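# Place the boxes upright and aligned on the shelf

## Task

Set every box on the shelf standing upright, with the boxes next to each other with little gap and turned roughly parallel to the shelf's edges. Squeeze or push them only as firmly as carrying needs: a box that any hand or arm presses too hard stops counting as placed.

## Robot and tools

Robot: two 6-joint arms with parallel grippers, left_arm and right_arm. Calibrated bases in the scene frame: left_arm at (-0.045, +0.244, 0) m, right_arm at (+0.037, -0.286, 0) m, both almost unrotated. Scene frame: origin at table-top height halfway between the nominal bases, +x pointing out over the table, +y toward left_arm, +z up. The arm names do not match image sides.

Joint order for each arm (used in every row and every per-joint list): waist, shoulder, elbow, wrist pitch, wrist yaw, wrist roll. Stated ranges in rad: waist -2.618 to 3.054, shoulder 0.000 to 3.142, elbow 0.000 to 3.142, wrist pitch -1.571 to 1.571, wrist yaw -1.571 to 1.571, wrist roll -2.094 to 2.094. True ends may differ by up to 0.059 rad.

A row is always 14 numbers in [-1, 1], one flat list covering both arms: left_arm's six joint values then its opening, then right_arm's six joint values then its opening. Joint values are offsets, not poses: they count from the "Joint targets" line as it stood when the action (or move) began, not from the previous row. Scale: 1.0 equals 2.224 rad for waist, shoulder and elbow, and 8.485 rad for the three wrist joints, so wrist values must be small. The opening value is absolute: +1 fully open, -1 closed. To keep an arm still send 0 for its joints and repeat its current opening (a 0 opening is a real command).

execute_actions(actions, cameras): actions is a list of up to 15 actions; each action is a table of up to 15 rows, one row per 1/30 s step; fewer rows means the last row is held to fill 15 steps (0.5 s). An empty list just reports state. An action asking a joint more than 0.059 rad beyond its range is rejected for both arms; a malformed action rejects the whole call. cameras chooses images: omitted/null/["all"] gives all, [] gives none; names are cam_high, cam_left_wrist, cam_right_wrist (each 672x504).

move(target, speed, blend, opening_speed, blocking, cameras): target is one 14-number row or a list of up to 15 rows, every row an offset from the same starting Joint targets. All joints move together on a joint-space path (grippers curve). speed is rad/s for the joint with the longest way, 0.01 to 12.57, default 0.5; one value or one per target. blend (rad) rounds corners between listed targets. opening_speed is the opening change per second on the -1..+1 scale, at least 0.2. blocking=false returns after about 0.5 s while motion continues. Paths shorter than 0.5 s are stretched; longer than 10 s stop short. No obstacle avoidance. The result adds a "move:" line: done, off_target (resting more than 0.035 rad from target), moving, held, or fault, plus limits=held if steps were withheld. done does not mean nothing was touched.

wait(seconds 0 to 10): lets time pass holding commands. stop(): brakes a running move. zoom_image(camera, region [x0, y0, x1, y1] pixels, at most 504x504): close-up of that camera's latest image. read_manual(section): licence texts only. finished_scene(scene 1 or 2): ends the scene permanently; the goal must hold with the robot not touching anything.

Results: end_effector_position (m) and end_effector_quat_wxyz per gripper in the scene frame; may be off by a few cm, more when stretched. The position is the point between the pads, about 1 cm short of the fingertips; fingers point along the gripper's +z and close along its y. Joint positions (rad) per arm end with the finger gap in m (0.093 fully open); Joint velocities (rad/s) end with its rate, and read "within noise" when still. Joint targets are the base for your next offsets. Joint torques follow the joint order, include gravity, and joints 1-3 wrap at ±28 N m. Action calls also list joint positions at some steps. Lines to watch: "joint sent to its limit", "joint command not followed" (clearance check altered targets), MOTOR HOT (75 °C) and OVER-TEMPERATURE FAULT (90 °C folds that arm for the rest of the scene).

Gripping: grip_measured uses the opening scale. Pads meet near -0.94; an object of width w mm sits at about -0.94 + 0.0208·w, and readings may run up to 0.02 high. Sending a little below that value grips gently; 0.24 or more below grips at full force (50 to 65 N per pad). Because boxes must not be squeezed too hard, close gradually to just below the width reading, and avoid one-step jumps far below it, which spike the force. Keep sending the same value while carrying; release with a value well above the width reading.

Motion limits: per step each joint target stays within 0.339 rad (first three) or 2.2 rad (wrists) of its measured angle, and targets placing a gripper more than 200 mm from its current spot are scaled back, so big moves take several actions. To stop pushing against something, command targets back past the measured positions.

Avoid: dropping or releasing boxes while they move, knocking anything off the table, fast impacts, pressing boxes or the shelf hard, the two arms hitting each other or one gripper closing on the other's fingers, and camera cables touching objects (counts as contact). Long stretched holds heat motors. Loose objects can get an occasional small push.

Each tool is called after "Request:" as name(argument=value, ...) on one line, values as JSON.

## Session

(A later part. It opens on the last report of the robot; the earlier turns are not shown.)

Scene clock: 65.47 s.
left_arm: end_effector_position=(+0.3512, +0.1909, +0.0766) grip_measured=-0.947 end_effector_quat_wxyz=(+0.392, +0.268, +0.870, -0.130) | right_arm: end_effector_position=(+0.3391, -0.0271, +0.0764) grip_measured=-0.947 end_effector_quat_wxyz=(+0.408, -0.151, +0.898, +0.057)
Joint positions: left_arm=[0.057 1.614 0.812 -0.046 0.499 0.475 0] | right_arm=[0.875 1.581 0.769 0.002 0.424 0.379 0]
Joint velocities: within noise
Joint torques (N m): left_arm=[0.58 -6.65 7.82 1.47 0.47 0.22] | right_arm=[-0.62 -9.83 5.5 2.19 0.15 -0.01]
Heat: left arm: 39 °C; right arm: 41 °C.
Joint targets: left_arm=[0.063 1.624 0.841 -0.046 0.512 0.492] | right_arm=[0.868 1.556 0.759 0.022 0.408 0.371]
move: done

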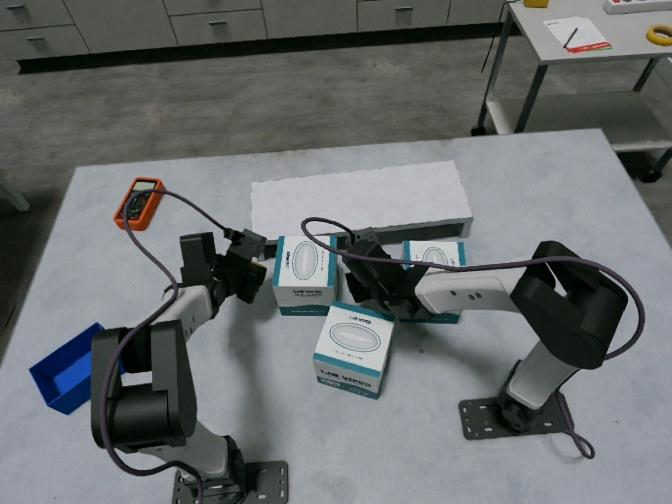

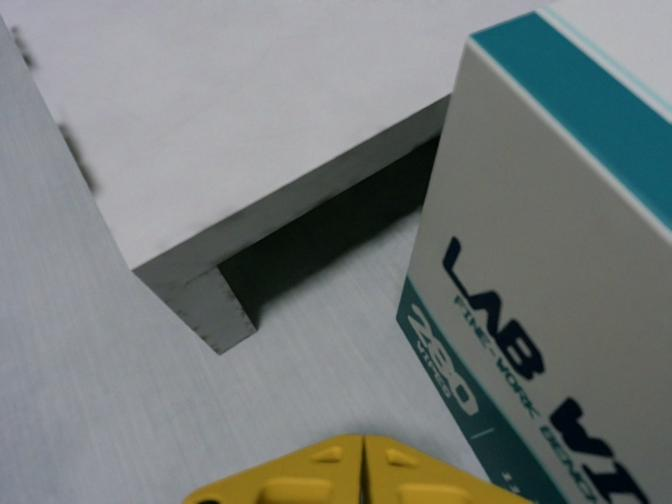

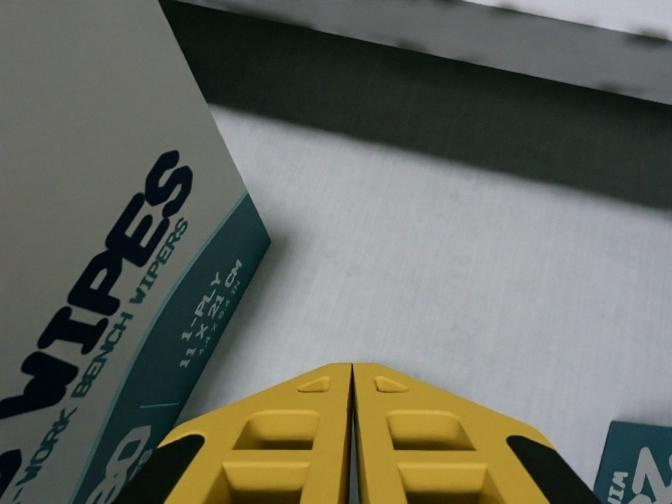

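Request:
move(target=[-0.02738,-0.00908,-0.00728,0.00515,-0.00662,-0.00763,-0.95,0.01147,0.0317,0.04006,-0.00009,0.00108,0.00209,-0.95], speed=0.12)

Request:
zoom_image(camera="cam_high", region=[230, 200, 430, 350])

Scene clock: 67.80 s.
left_arm: end_effector_position=(+0.3514, +0.1758, +0.0763) grip_measured=-0.947 end_effector_quat_wxyz=(+0.389, +0.269, +0.871, -0.131) | right_arm: end_effector_position=(+0.3460, -0.0109, +0.0855) grip_measured=-0.947 end_effector_quat_wxyz=(+0.417, -0.153, +0.893, +0.067)
Joint positions: left_arm=[0.007 1.614 0.812 -0.035 0.467 0.437 0] | right_arm=[0.888 1.613 0.826 0.005 0.424 0.378 0]
Joint velocities: within noise
Joint torques (N m): left_arm=[-0.25 -8.65 6.42 1.76 0.15 -0.05] | right_arm=[0.72 -6.8 8.35 2.17 0.26 0.14]
Heat: left arm: 39 °C; right arm: 41 °C.
Joint targets: left_arm=[0.002 1.604 0.825 -0.002 0.456 0.427] | right_arm=[0.894 1.627 0.848 0.021 0.417 0.389]
move: done

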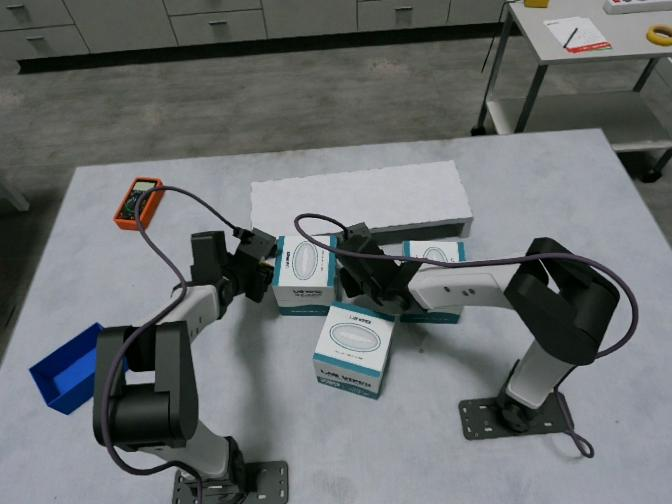

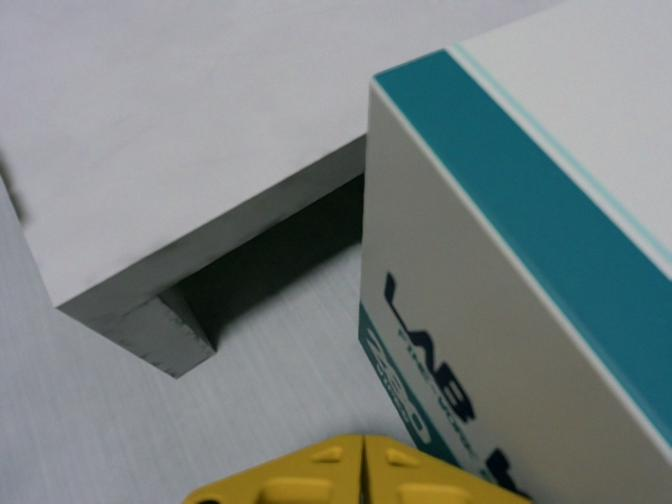

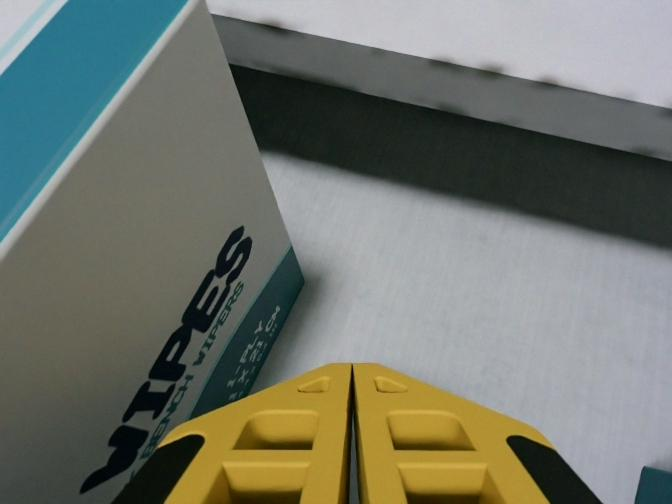

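Scaled by 2.520 from the camera's 672x504 image, which has a finer 960x720 frame.

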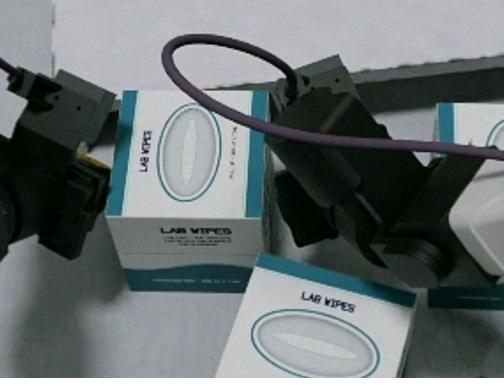

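Request:
move(target=[-0.0121,-0.01565,-0.0013,0.00119,-0.00417,-0.00469,-0.95,0.00665,0.01978,0.01906,-0.00038,0.00106,0.00216,-0.95], speed=0.1)

Request:
zoom_image(camera="cam_high", region=[230, 200, 430, 350])

Scene clock: 69.03 s.
left_arm: end_effector_position=(+0.3533, +0.1709, +0.0789) grip_measured=-0.947 end_effector_quat_wxyz=(+0.390, +0.259, +0.874, -0.126) | right_arm: end_effector_position=(+0.3486, +0.0022, +0.0841) grip_measured=-0.947 end_effector_quat_wxyz=(+0.415, -0.152, +0.894, +0.073)
Joint positions: left_arm=[-0.019 1.606 0.812 -0.025 0.432 0.398 0] | right_arm=[0.902 1.657 0.867 0.005 0.424 0.395 0]
Joint velocities: within noise
Joint torques (N m): left_arm=[-0.32 -11.19 6.16 1.79 0.2 -0.09] | right_arm=[0.66 -7.19 8.32 2.16 0.36 0.15]
Heat: left arm: 39 °C; right arm: 41 °C.
Joint targets: left_arm=[-0.025 1.569 0.822 0.008 0.421 0.388] | right_arm=[0.909 1.671 0.890 0.018 0.426 0.407]
move: off_target (left_arm); left_arm: the shoulder is farthest, 0.037 rad from its target

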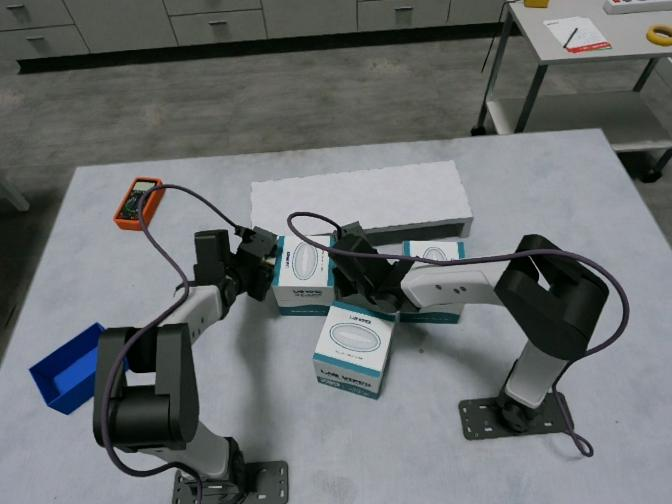

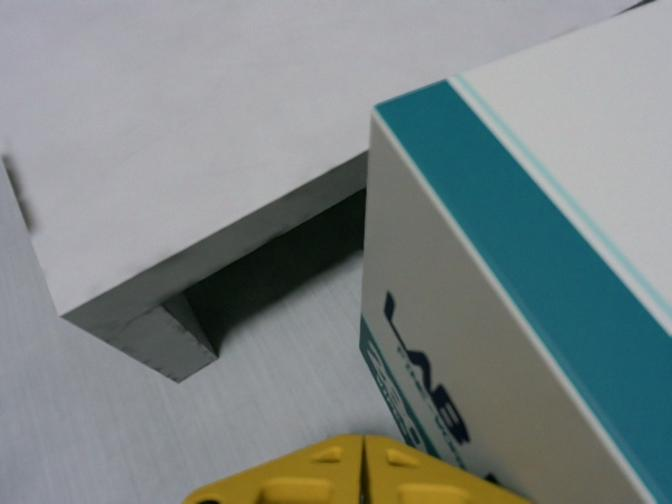

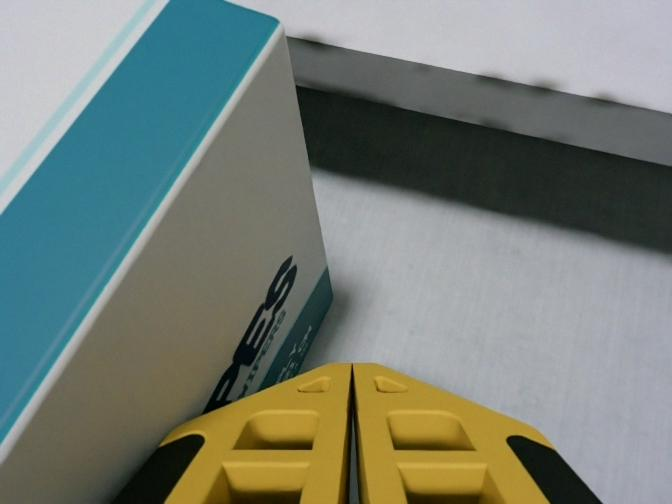

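Scaled by 2.520 from the camera's 672x504 image, which has a finer 960x720 frame.

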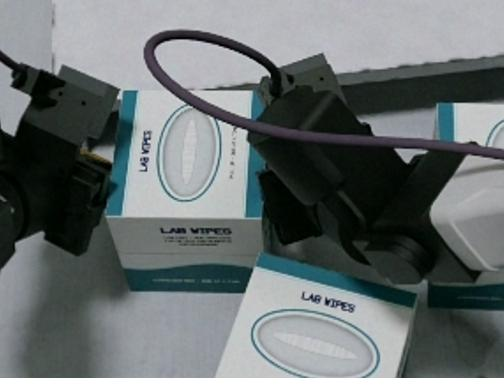

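Request:
move(target=[-0.0045,0,0,0,0,0,-0.95,0.00306,0.00576,0.0063,-0.00038,0,0,-0.95], speed=0.05, cameras=["cam_left_wrist","cam_right_wrist"])

Scene clock: 70.07 s.
left_arm: end_effector_position=(+0.3540, +0.1708, +0.0789) grip_measured=-0.947 end_effector_quat_wxyz=(+0.391, +0.259, +0.875, -0.121) | right_arm: end_effector_position=(+0.3498, +0.0052, +0.0843) grip_measured=-0.947 end_effector_quat_wxyz=(+0.416, -0.152, +0.894, +0.074)
Joint positions: left_arm=[-0.024 1.606 0.812 -0.022 0.421 0.397 0] | right_arm=[0.904 1.667 0.878 0.005 0.424 0.396 0]
Joint velocities: within noise
Joint torques (N m): left_arm=[-0.84 -11.18 6.2 1.73 0.3 -0.06] | right_arm=[1.2 -7.02 8.55 2.12 0.36 0.14]
Heat: left arm: 39 °C; right arm: 41 °C.
Joint targets: left_arm=[-0.035 1.569 0.822 0.008 0.420 0.388] | right_arm=[0.916 1.684 0.904 0.015 0.426 0.407]
move: off_target (left_arm); left_arm: the shoulder is farthest, 0.037 rad from its target
Images, in order (width x height): cam_left_wrist 672x504, cam_right_wrist 672x504.

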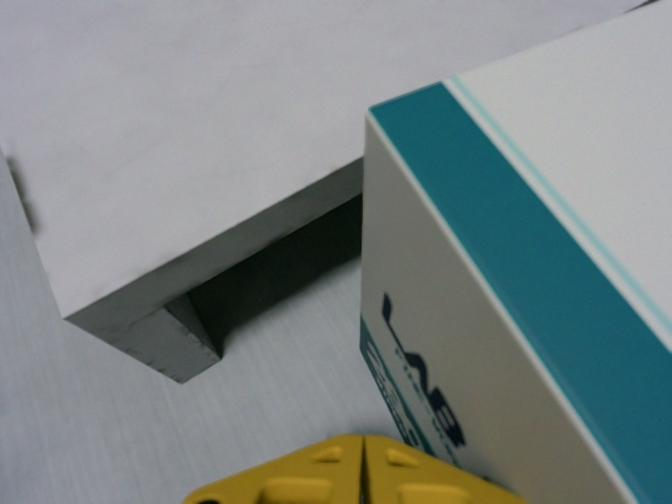

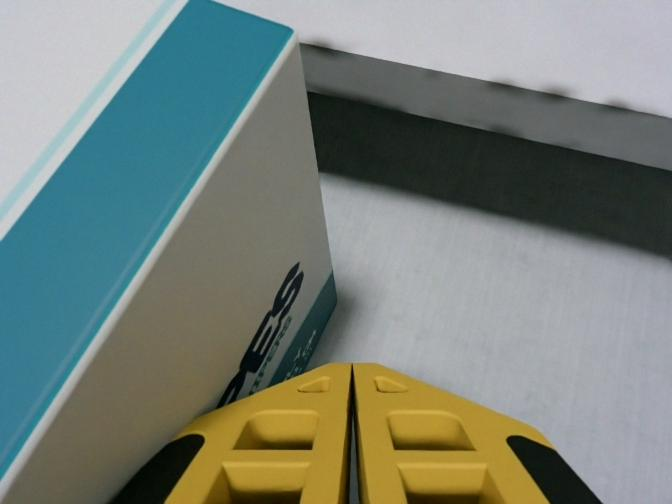

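Request:
move(target=[-0.0045,0,0,0,0,0,-0.95,0.00306,0.00576,0.0063,-0.00038,0,0,-0.95], speed=0.05, cameras=["cam_left_wrist","cam_right_wrist"])

Scene clock: 70.97 s.
left_arm: end_effector_position=(+0.3554, +0.1717, +0.0790) grip_measured=-0.947 end_effector_quat_wxyz=(+0.392, +0.258, +0.875, -0.115) | right_arm: end_effector_position=(+0.3512, +0.0073, +0.0843) grip_measured=-0.947 end_effector_quat_wxyz=(+0.417, -0.152, +0.893, +0.071)
Joint positions: left_arm=[-0.027 1.606 0.812 -0.016 0.406 0.396 0] | right_arm=[0.908 1.677 0.89 0.002 0.431 0.396 0]
Joint velocities: within noise
Joint torques (N m): left_arm=[-1.25 -11.23 6.27 1.71 0.46 -0.1] | right_arm=[1.55 -6.91 8.87 2.08 0.28 0.14]
Heat: left arm: 39 °C; right arm: 41 °C.
Joint targets: left_arm=[-0.046 1.569 0.822 0.008 0.421 0.388] | right_arm=[0.923 1.697 0.918 0.011 0.426 0.407]
move: off_target (left_arm); left_arm: the shoulder is farthest, 0.037 rad from its target
Images, in order (width x height): cam_left_wrist 672x504, cam_right_wrist 672x504.

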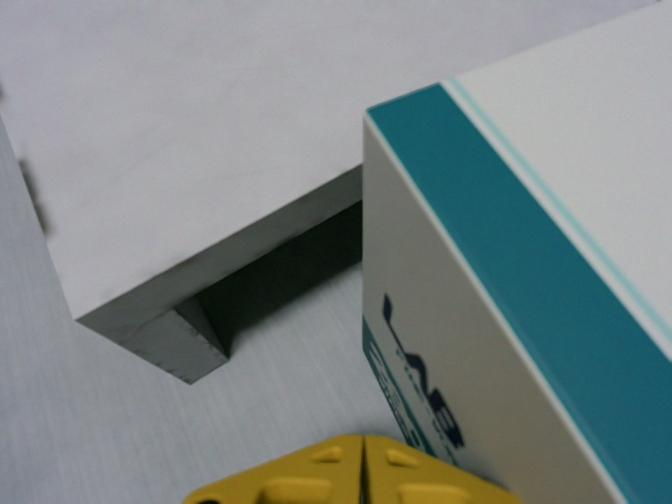

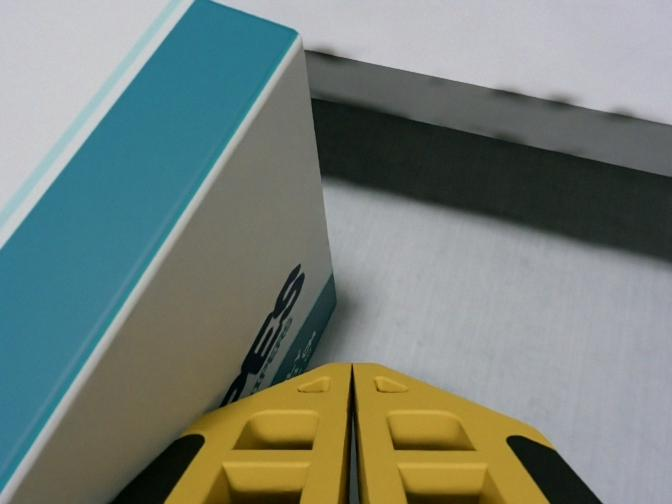

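Request:
move(target=[-0.0045,0,0,0,0.0012,0,-0.95,0.0023,0.00432,0.0047,-0.0003,0,0,-0.95], speed=0.05, cameras=["cam_left_wrist","cam_right_wrist"])

Scene clock: 71.83 s.
left_arm: end_effector_position=(+0.3560, +0.1716, +0.0792) grip_measured=-0.947 end_effector_quat_wxyz=(+0.393, +0.258, +0.875, -0.112) | right_arm: end_effector_position=(+0.3518, +0.0080, +0.0843) grip_measured=-0.947 end_effector_quat_wxyz=(+0.416, -0.153, +0.894, +0.068)
Joint positions: left_arm=[-0.03 1.606 0.812 -0.013 0.399 0.395 0] | right_arm=[0.91 1.683 0.899 -0.007 0.437 0.397 0]
Joint velocities: within noise
Joint torques (N m): left_arm=[-1.84 -11.18 6.15 1.68 0.62 -0.11] | right_arm=[1.84 -6.64 8.91 2.17 0.21 0.15]
Heat: left arm: 39 °C; right arm: 40 °C.
Joint targets: left_arm=[-0.055 1.569 0.822 0.008 0.431 0.388] | right_arm=[0.928 1.706 0.929 0.009 0.426 0.407]
move: off_target (left_arm); left_arm: the shoulder is farthest, 0.037 rad from its target
Images, in order (width x height): cam_left_wrist 672x504, cam_right_wrist 672x504.

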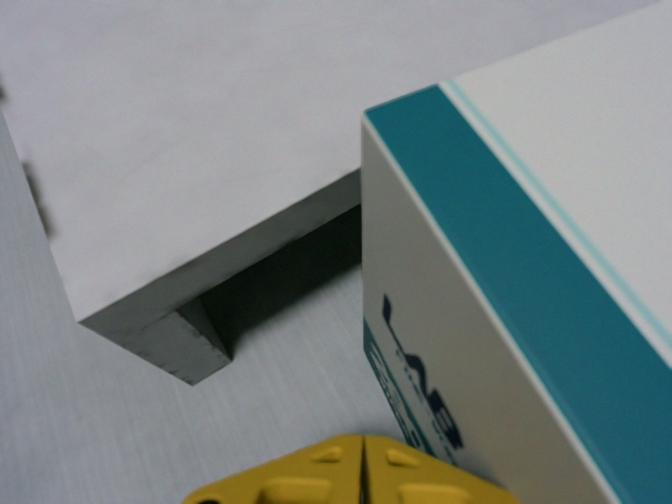

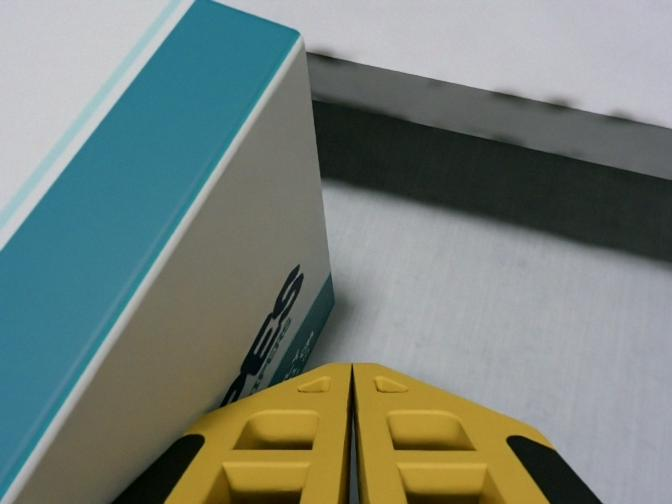

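Request:
move(target=[0,-0.02707,0.03345,-0.01586,0,0,-0.95,0,-0.03665,0.03233,-0.01514,0,0,-0.95], speed=0.1)

Request:
zoom_image(camera="cam_high", region=[230, 200, 430, 350])

Scene clock: 74.93 s.
left_arm: end_effector_position=(+0.3533, +0.1713, +0.1026) grip_measured=-0.947 end_effector_quat_wxyz=(+0.390, +0.258, +0.877, -0.109) | right_arm: end_effector_position=(+0.3483, +0.0060, +0.0992) grip_measured=-0.947 end_effector_quat_wxyz=(+0.401, -0.161, +0.900, +0.054)
Joint positions: left_arm=[-0.034 1.548 0.866 -0.131 0.389 0.395 0] | right_arm=[0.914 1.654 0.967 -0.151 0.438 0.397 0]
Joint velocities: within noise
Joint torques (N m): left_arm=[-1.48 -11.21 8.28 1.54 0.75 -0.07] | right_arm=[1.48 -11.43 9.37 2.26 0.2 0.15]
Heat: left arm: 39 °C; right arm: 40 °C.
Joint targets: left_arm=[-0.055 1.509 0.896 -0.126 0.431 0.388] | right_arm=[0.928 1.624 1.001 -0.120 0.426 0.407]
move: off_target (left_arm); left_arm: the wrist yaw is farthest, 0.042 rad from its target

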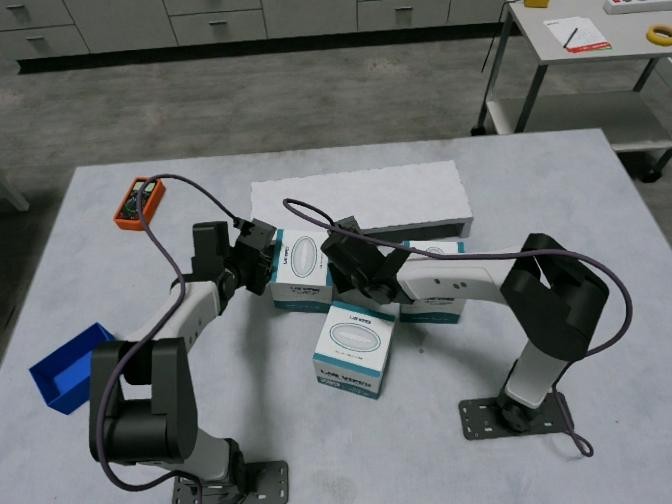

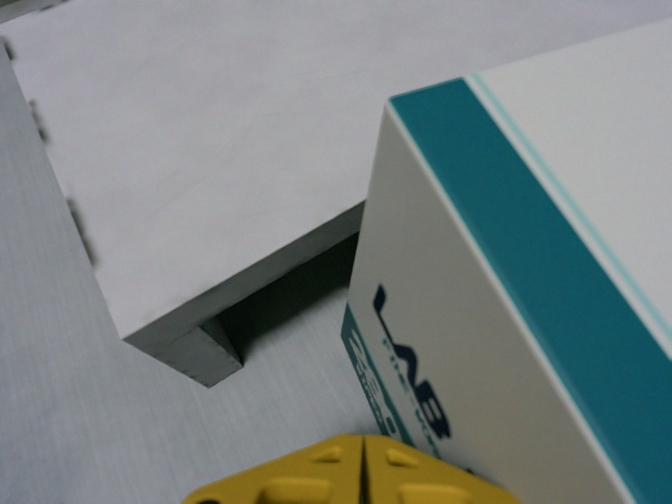

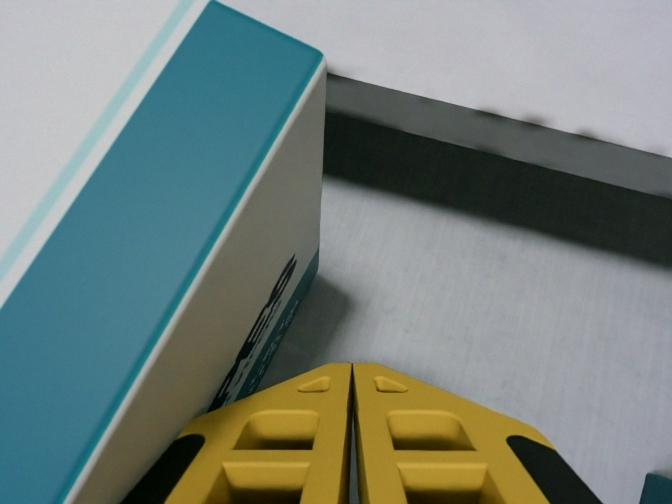

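Scaled by 2.520 from the camera's 672x504 image, which has a finer 960x720 frame.

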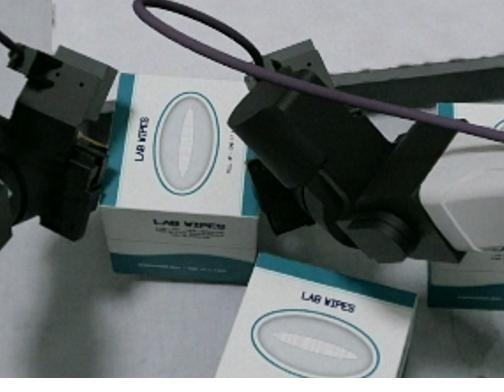

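Request:
move(target=[0,-0.01938,0.04406,-0.01523,0,0,-0.95,0,-0.0312,0.03777,-0.01477,0,0,-0.95], speed=0.12)

Request:
zoom_image(camera="cam_high", region=[230, 200, 430, 350])

Scene clock: 76.97 s.
left_arm: end_effector_position=(+0.3560, +0.1713, +0.1370) grip_measured=-0.947 end_effector_quat_wxyz=(+0.394, +0.259, +0.875, -0.108) | right_arm: end_effector_position=(+0.3488, +0.0063, +0.1416) grip_measured=-0.947 end_effector_quat_wxyz=(+0.412, -0.156, +0.896, +0.063)
Joint positions: left_arm=[-0.034 1.503 0.963 -0.263 0.389 0.395 0] | right_arm=[0.914 1.582 1.051 -0.275 0.44 0.397 0]
Joint velocities: within noise
Joint torques (N m): left_arm=[-1.47 -10.73 8.47 1.63 0.77 -0.06] | right_arm=[1.42 -10.82 9.78 2.28 0.17 0.14]
Heat: left arm: 40 °C; right arm: 41 °C.
Joint targets: left_arm=[-0.055 1.466 0.994 -0.256 0.431 0.388] | right_arm=[0.928 1.555 1.085 -0.245 0.426 0.407]
move: off_target (left_arm); left_arm: the wrist yaw is farthest, 0.042 rad from its target

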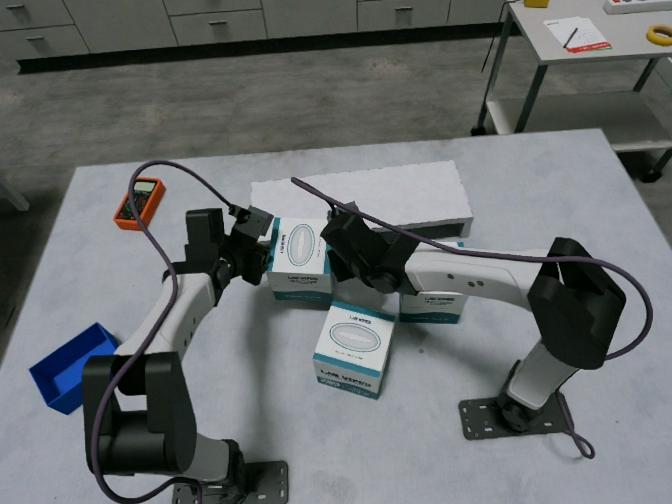

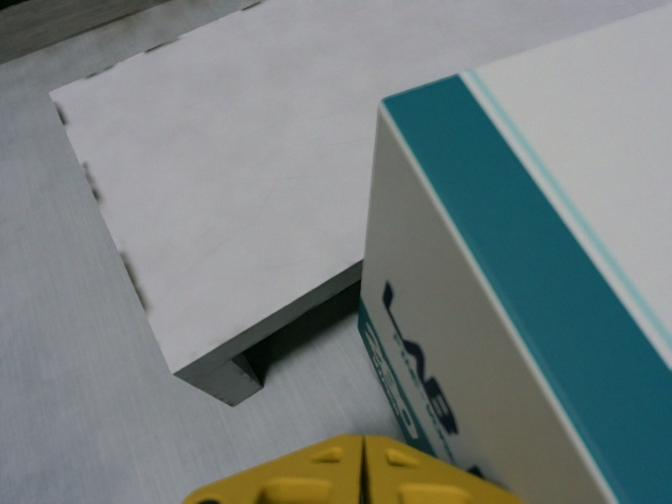

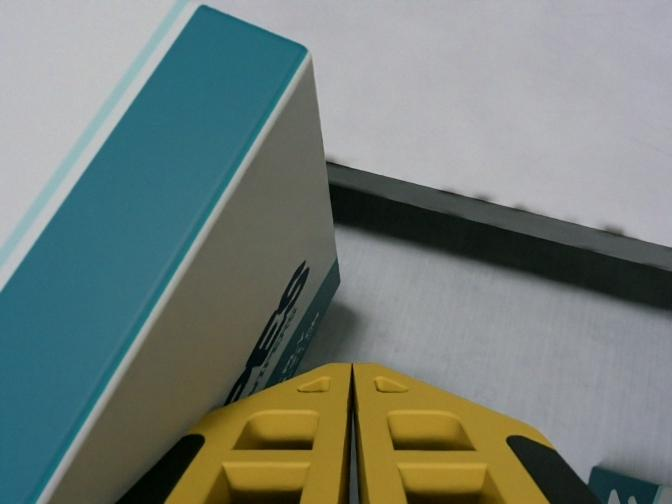

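Scaled by 2.520 from the camera's 672x504 image, which has a finer 960x720 frame.

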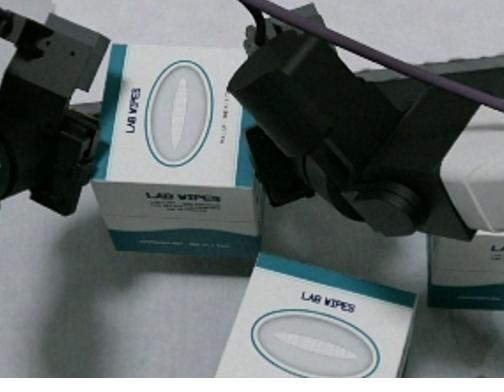

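Request:
move(target=[[0,-0.01219,0.04388,-0.01468,0,0,-0.95,0,-0.01178,0.04317,-0.0144,0,0,-0.95],[0,-0.01772,0.09276,-0.02896,0,0,-0.95,0,-0.01718,0.09168,-0.02853,0,0,-0.95]], speed=0.15, blend=0.01)

Request:
zoom_image(camera="cam_high", region=[230, 170, 430, 320])

Scene clock: 79.47 s.
left_arm: end_effector_position=(+0.3566, +0.1710, +0.1973) grip_measured=-0.947 end_effector_quat_wxyz=(+0.395, +0.259, +0.875, -0.108) | right_arm: end_effector_position=(+0.3490, +0.0054, +0.2027) grip_measured=-0.947 end_effector_quat_wxyz=(+0.413, -0.155, +0.895, +0.061)
Joint positions: left_arm=[-0.035 1.462 1.168 -0.507 0.389 0.395 0] | right_arm=[0.914 1.541 1.255 -0.52 0.444 0.397 0]
Joint velocities: within noise
Joint torques (N m): left_arm=[-1.47 -10.52 8.66 1.53 0.74 -0.1] | right_arm=[1.42 -10.45 9.87 2.33 0.12 0.14]
Heat: left arm: 40 °C; right arm: 41 °C.
Joint targets: left_arm=[-0.055 1.427 1.201 -0.501 0.431 0.388] | right_arm=[0.928 1.517 1.289 -0.487 0.426 0.407]
move: off_target (left_arm); left_arm: the wrist yaw is farthest, 0.042 rad from its target

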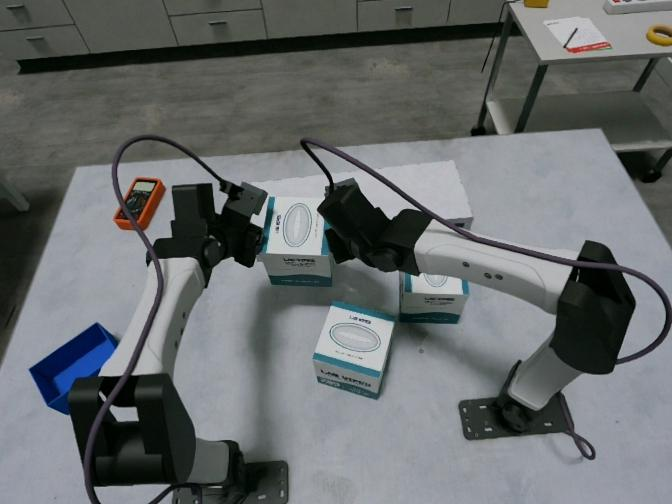

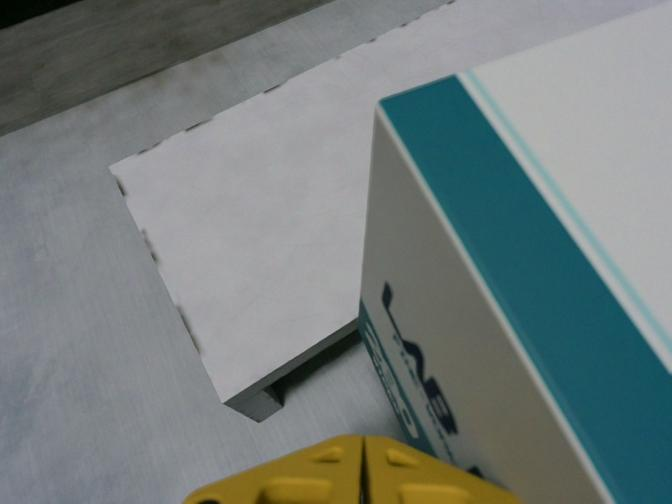

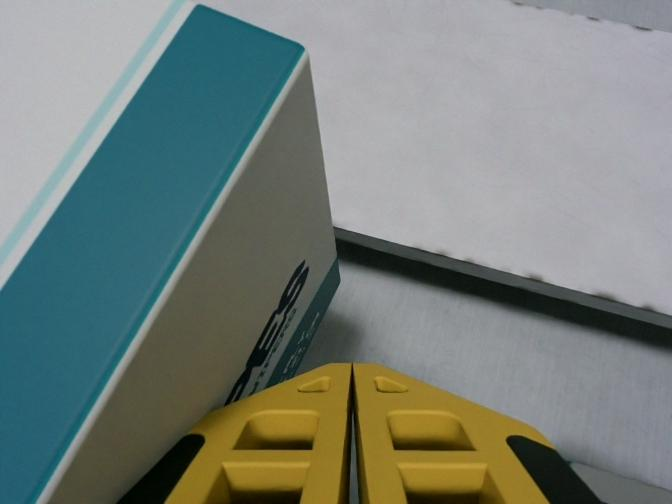

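Scaled by 2.520 from the camera's 672x504 image, which has a finer 960x720 frame.

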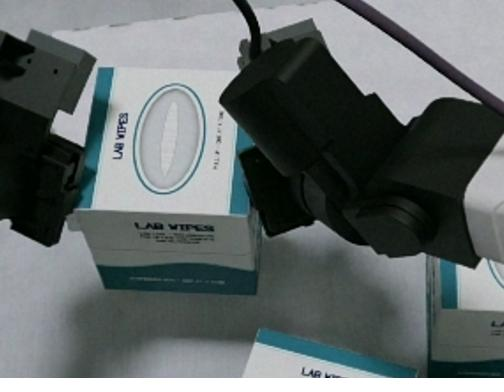

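Request:
move(target=[[0.0113,0.05705,0.05407,0.00128,-0.00115,-0.0013,-0.95,-0.04081,0.05336,0.0514,0.0051,-0.01084,-0.01177,-0.95],[0.0204,0.1145,0.11599,0.00072,-0.00272,-0.003,-0.95,-0.07408,0.11246,0.11764,0.00619,-0.02059,-0.02137,-0.95]], speed=0.15, blend=0.02)

Request:
zoom_image(camera="cam_high", region=[230, 150, 430, 300])

Scene clock: 84.53 s.
left_arm: end_effector_position=(+0.4217, +0.1868, +0.2145) grip_measured=-0.947 end_effector_quat_wxyz=(+0.412, +0.235, +0.875, -0.095) | right_arm: end_effector_position=(+0.4276, +0.0225, +0.2179) grip_measured=-0.947 end_effector_quat_wxyz=(+0.419, -0.181, +0.887, +0.077)
Joint positions: left_arm=[-0.003 1.673 1.424 -0.512 0.375 0.372 0] | right_arm=[0.758 1.752 1.517 -0.494 0.291 0.231 0]
Joint velocities: within noise
Joint torques (N m): left_arm=[-0.36 -8.44 8.96 1.71 0.65 -0.1] | right_arm=[0.54 -9.09 10.03 2.78 -0.2 -0.02]
Heat: left arm: 40 °C; right arm: 41 °C.
Joint targets: left_arm=[-0.010 1.681 1.459 -0.495 0.408 0.362] | right_arm=[0.763 1.767 1.550 -0.434 0.251 0.226]
move: off_target (right_arm); right_arm: the wrist pitch is farthest, 0.059 rad from its target

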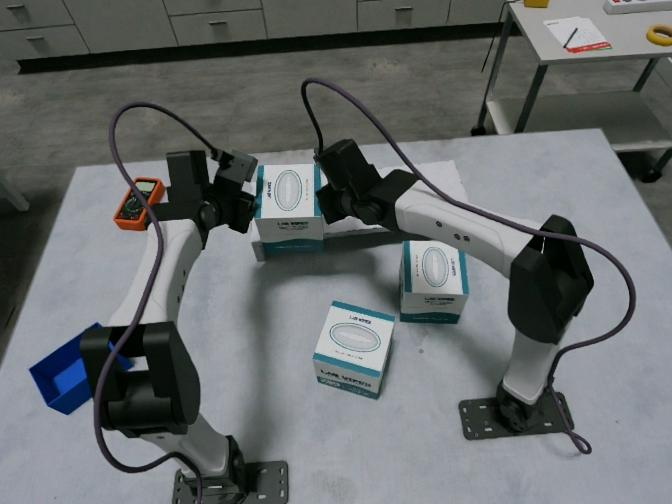

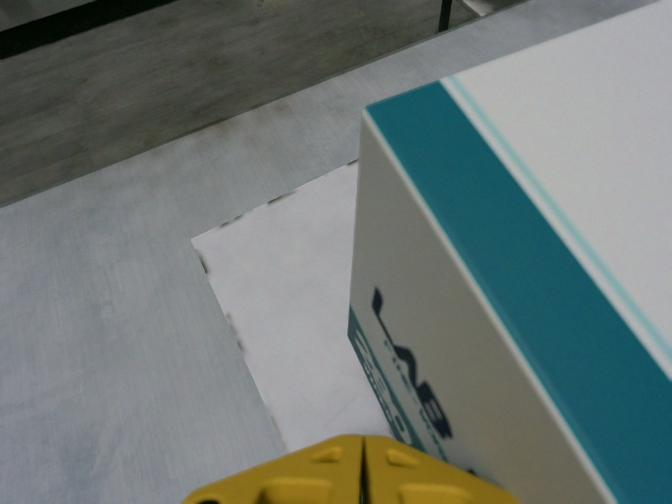

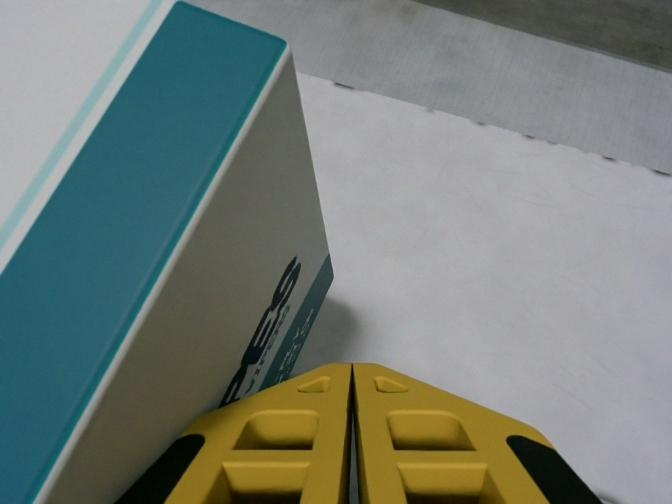

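Scaled by 2.520 from the camera's 672x504 image, which has a finer 960x720 frame.

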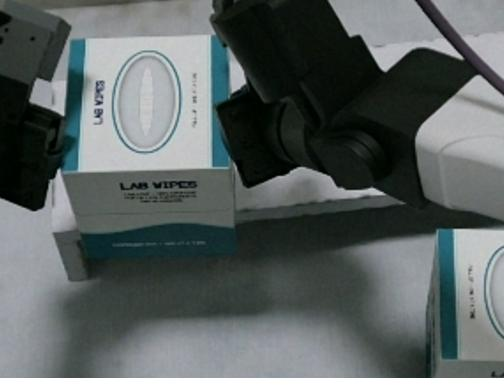

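Request:
move(target=[[0.00362,0.05847,0.07079,-0.00251,-0.00193,-0.00208,-0.95,-0.02395,0.06545,0.08382,-0.00292,-0.0088,-0.00815,-0.95],[0.00951,0.12015,0.15374,-0.00732,-0.00411,-0.00441,-0.95,-0.04679,0.14071,0.19236,-0.01049,-0.01679,-0.01524,-0.95]], speed=0.15, blend=0.02)

Request:
zoom_image(camera="cam_high", region=[230, 130, 430, 280])

Scene clock: 88.13 s.
left_arm: end_effector_position=(+0.4955, +0.2094, +0.2189) grip_measured=-0.947 end_effector_quat_wxyz=(+0.419, +0.199, +0.883, -0.074) | right_arm: end_effector_position=(+0.5166, +0.0487, +0.2309) grip_measured=-0.947 end_effector_quat_wxyz=(+0.434, -0.211, +0.871, +0.096)
Joint positions: left_arm=[0.024 1.939 1.765 -0.566 0.331 0.335 0] | right_arm=[0.647 2.061 1.947 -0.546 0.157 0.102 0]
Joint velocities: within noise
Joint torques (N m): left_arm=[-0.85 -10.88 9.25 1.7 0.73 -0.08] | right_arm=[1.26 -11.74 9.95 2.49 -0.4 0.01]
Heat: left arm: 41 °C; right arm: 41 °C.
Joint targets: left_arm=[0.011 1.949 1.801 -0.557 0.373 0.325] | right_arm=[0.659 2.080 1.978 -0.523 0.109 0.096]
move: off_target (left_arm, right_arm); left_arm: the wrist yaw is farthest, 0.043 rad from its target; right_arm: the wrist yaw is farthest, 0.048 rad from its target

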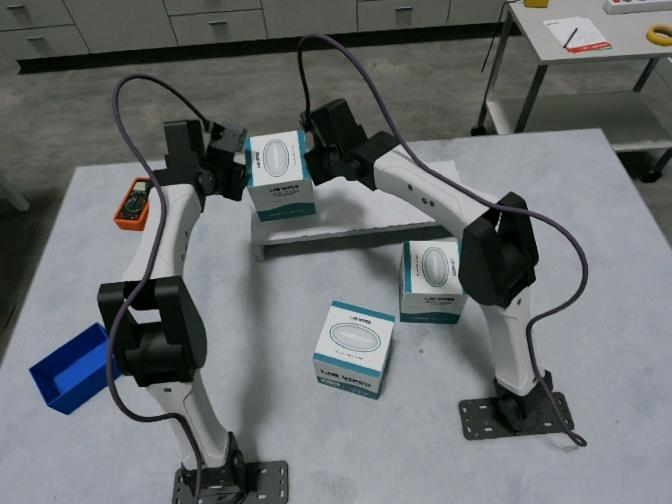

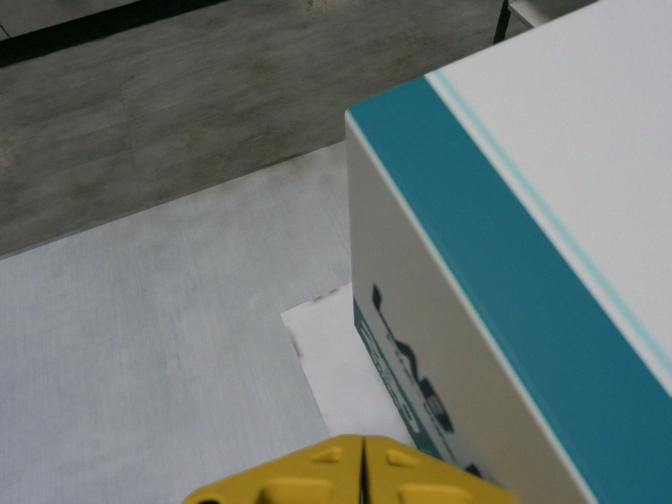

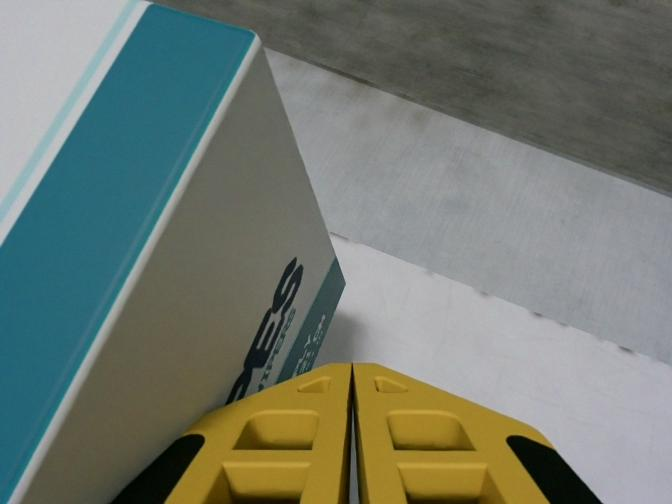

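Scaled by 2.520 from the camera's 672x504 image, which has a finer 960x720 frame.

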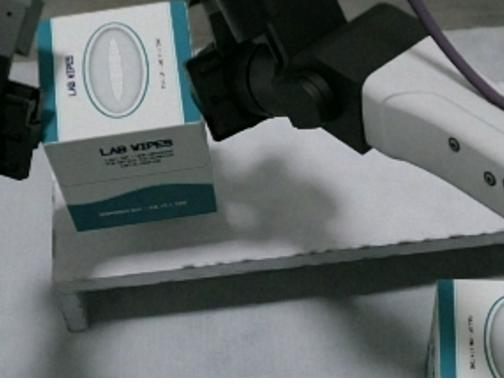

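Request:
move(target=[[0,-0.00094,-0.03689,0.00942,0,0,-0.95,0,-0.00361,-0.04764,0.01154,0,0,-0.95],[0,0.00102,-0.07,0.01862,0,0,-0.95,0,-0.00275,-0.08845,0.02244,0,0,-0.95]], speed=0.1, blend=0.01)

Request:
zoom_image(camera="cam_high", region=[230, 130, 430, 280])

Scene clock: 92.00 s.
left_arm: end_effector_position=(+0.4977, +0.2098, +0.1913) grip_measured=-0.947 end_effector_quat_wxyz=(+0.424, +0.199, +0.881, -0.072) | right_arm: end_effector_position=(+0.5161, +0.0497, +0.1880) grip_measured=-0.947 end_effector_quat_wxyz=(+0.428, -0.215, +0.873, +0.096)
Joint positions: left_arm=[0.024 1.939 1.647 -0.436 0.329 0.334 0] | right_arm=[0.647 2.061 1.786 -0.397 0.15 0.099 0]
Joint velocities: within noise
Joint torques (N m): left_arm=[-0.75 -10.78 5.79 1.94 0.71 -0.11] | right_arm=[1.24 -12.34 6.94 2.92 -0.32 0.03]
Heat: left arm: 41 °C; right arm: 42 °C.
Joint targets: left_arm=[0.011 1.951 1.645 -0.399 0.373 0.325] | right_arm=[0.659 2.074 1.781 -0.333 0.109 0.096]
move: off_target (left_arm, right_arm); left_arm: the wrist yaw is farthest, 0.044 rad from its target; right_arm: the wrist pitch is farthest, 0.065 rad from its target

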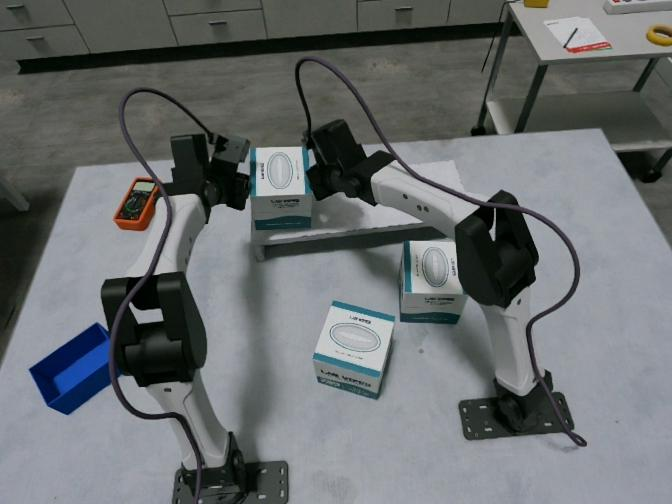

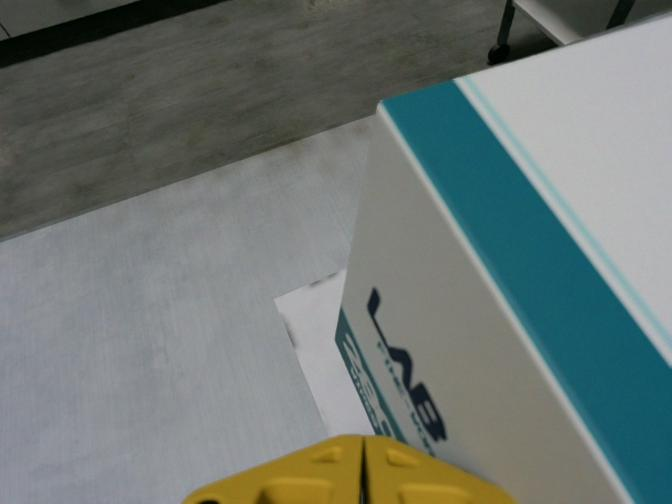

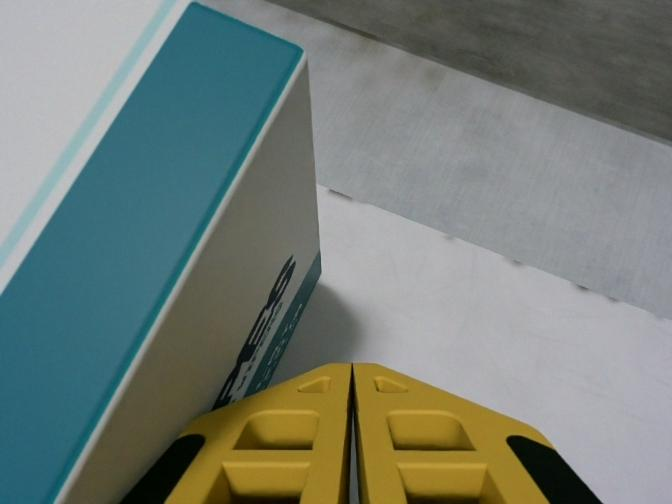

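Scaled by 2.520 from the camera's 672x504 image, which has a finer 960x720 frame.

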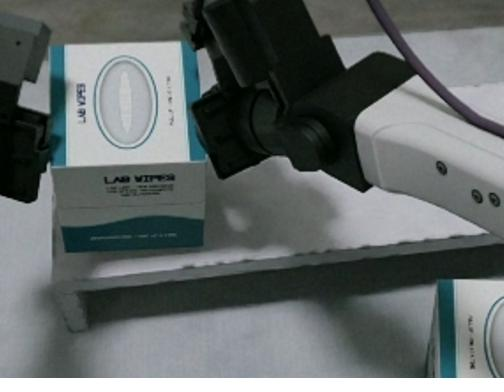

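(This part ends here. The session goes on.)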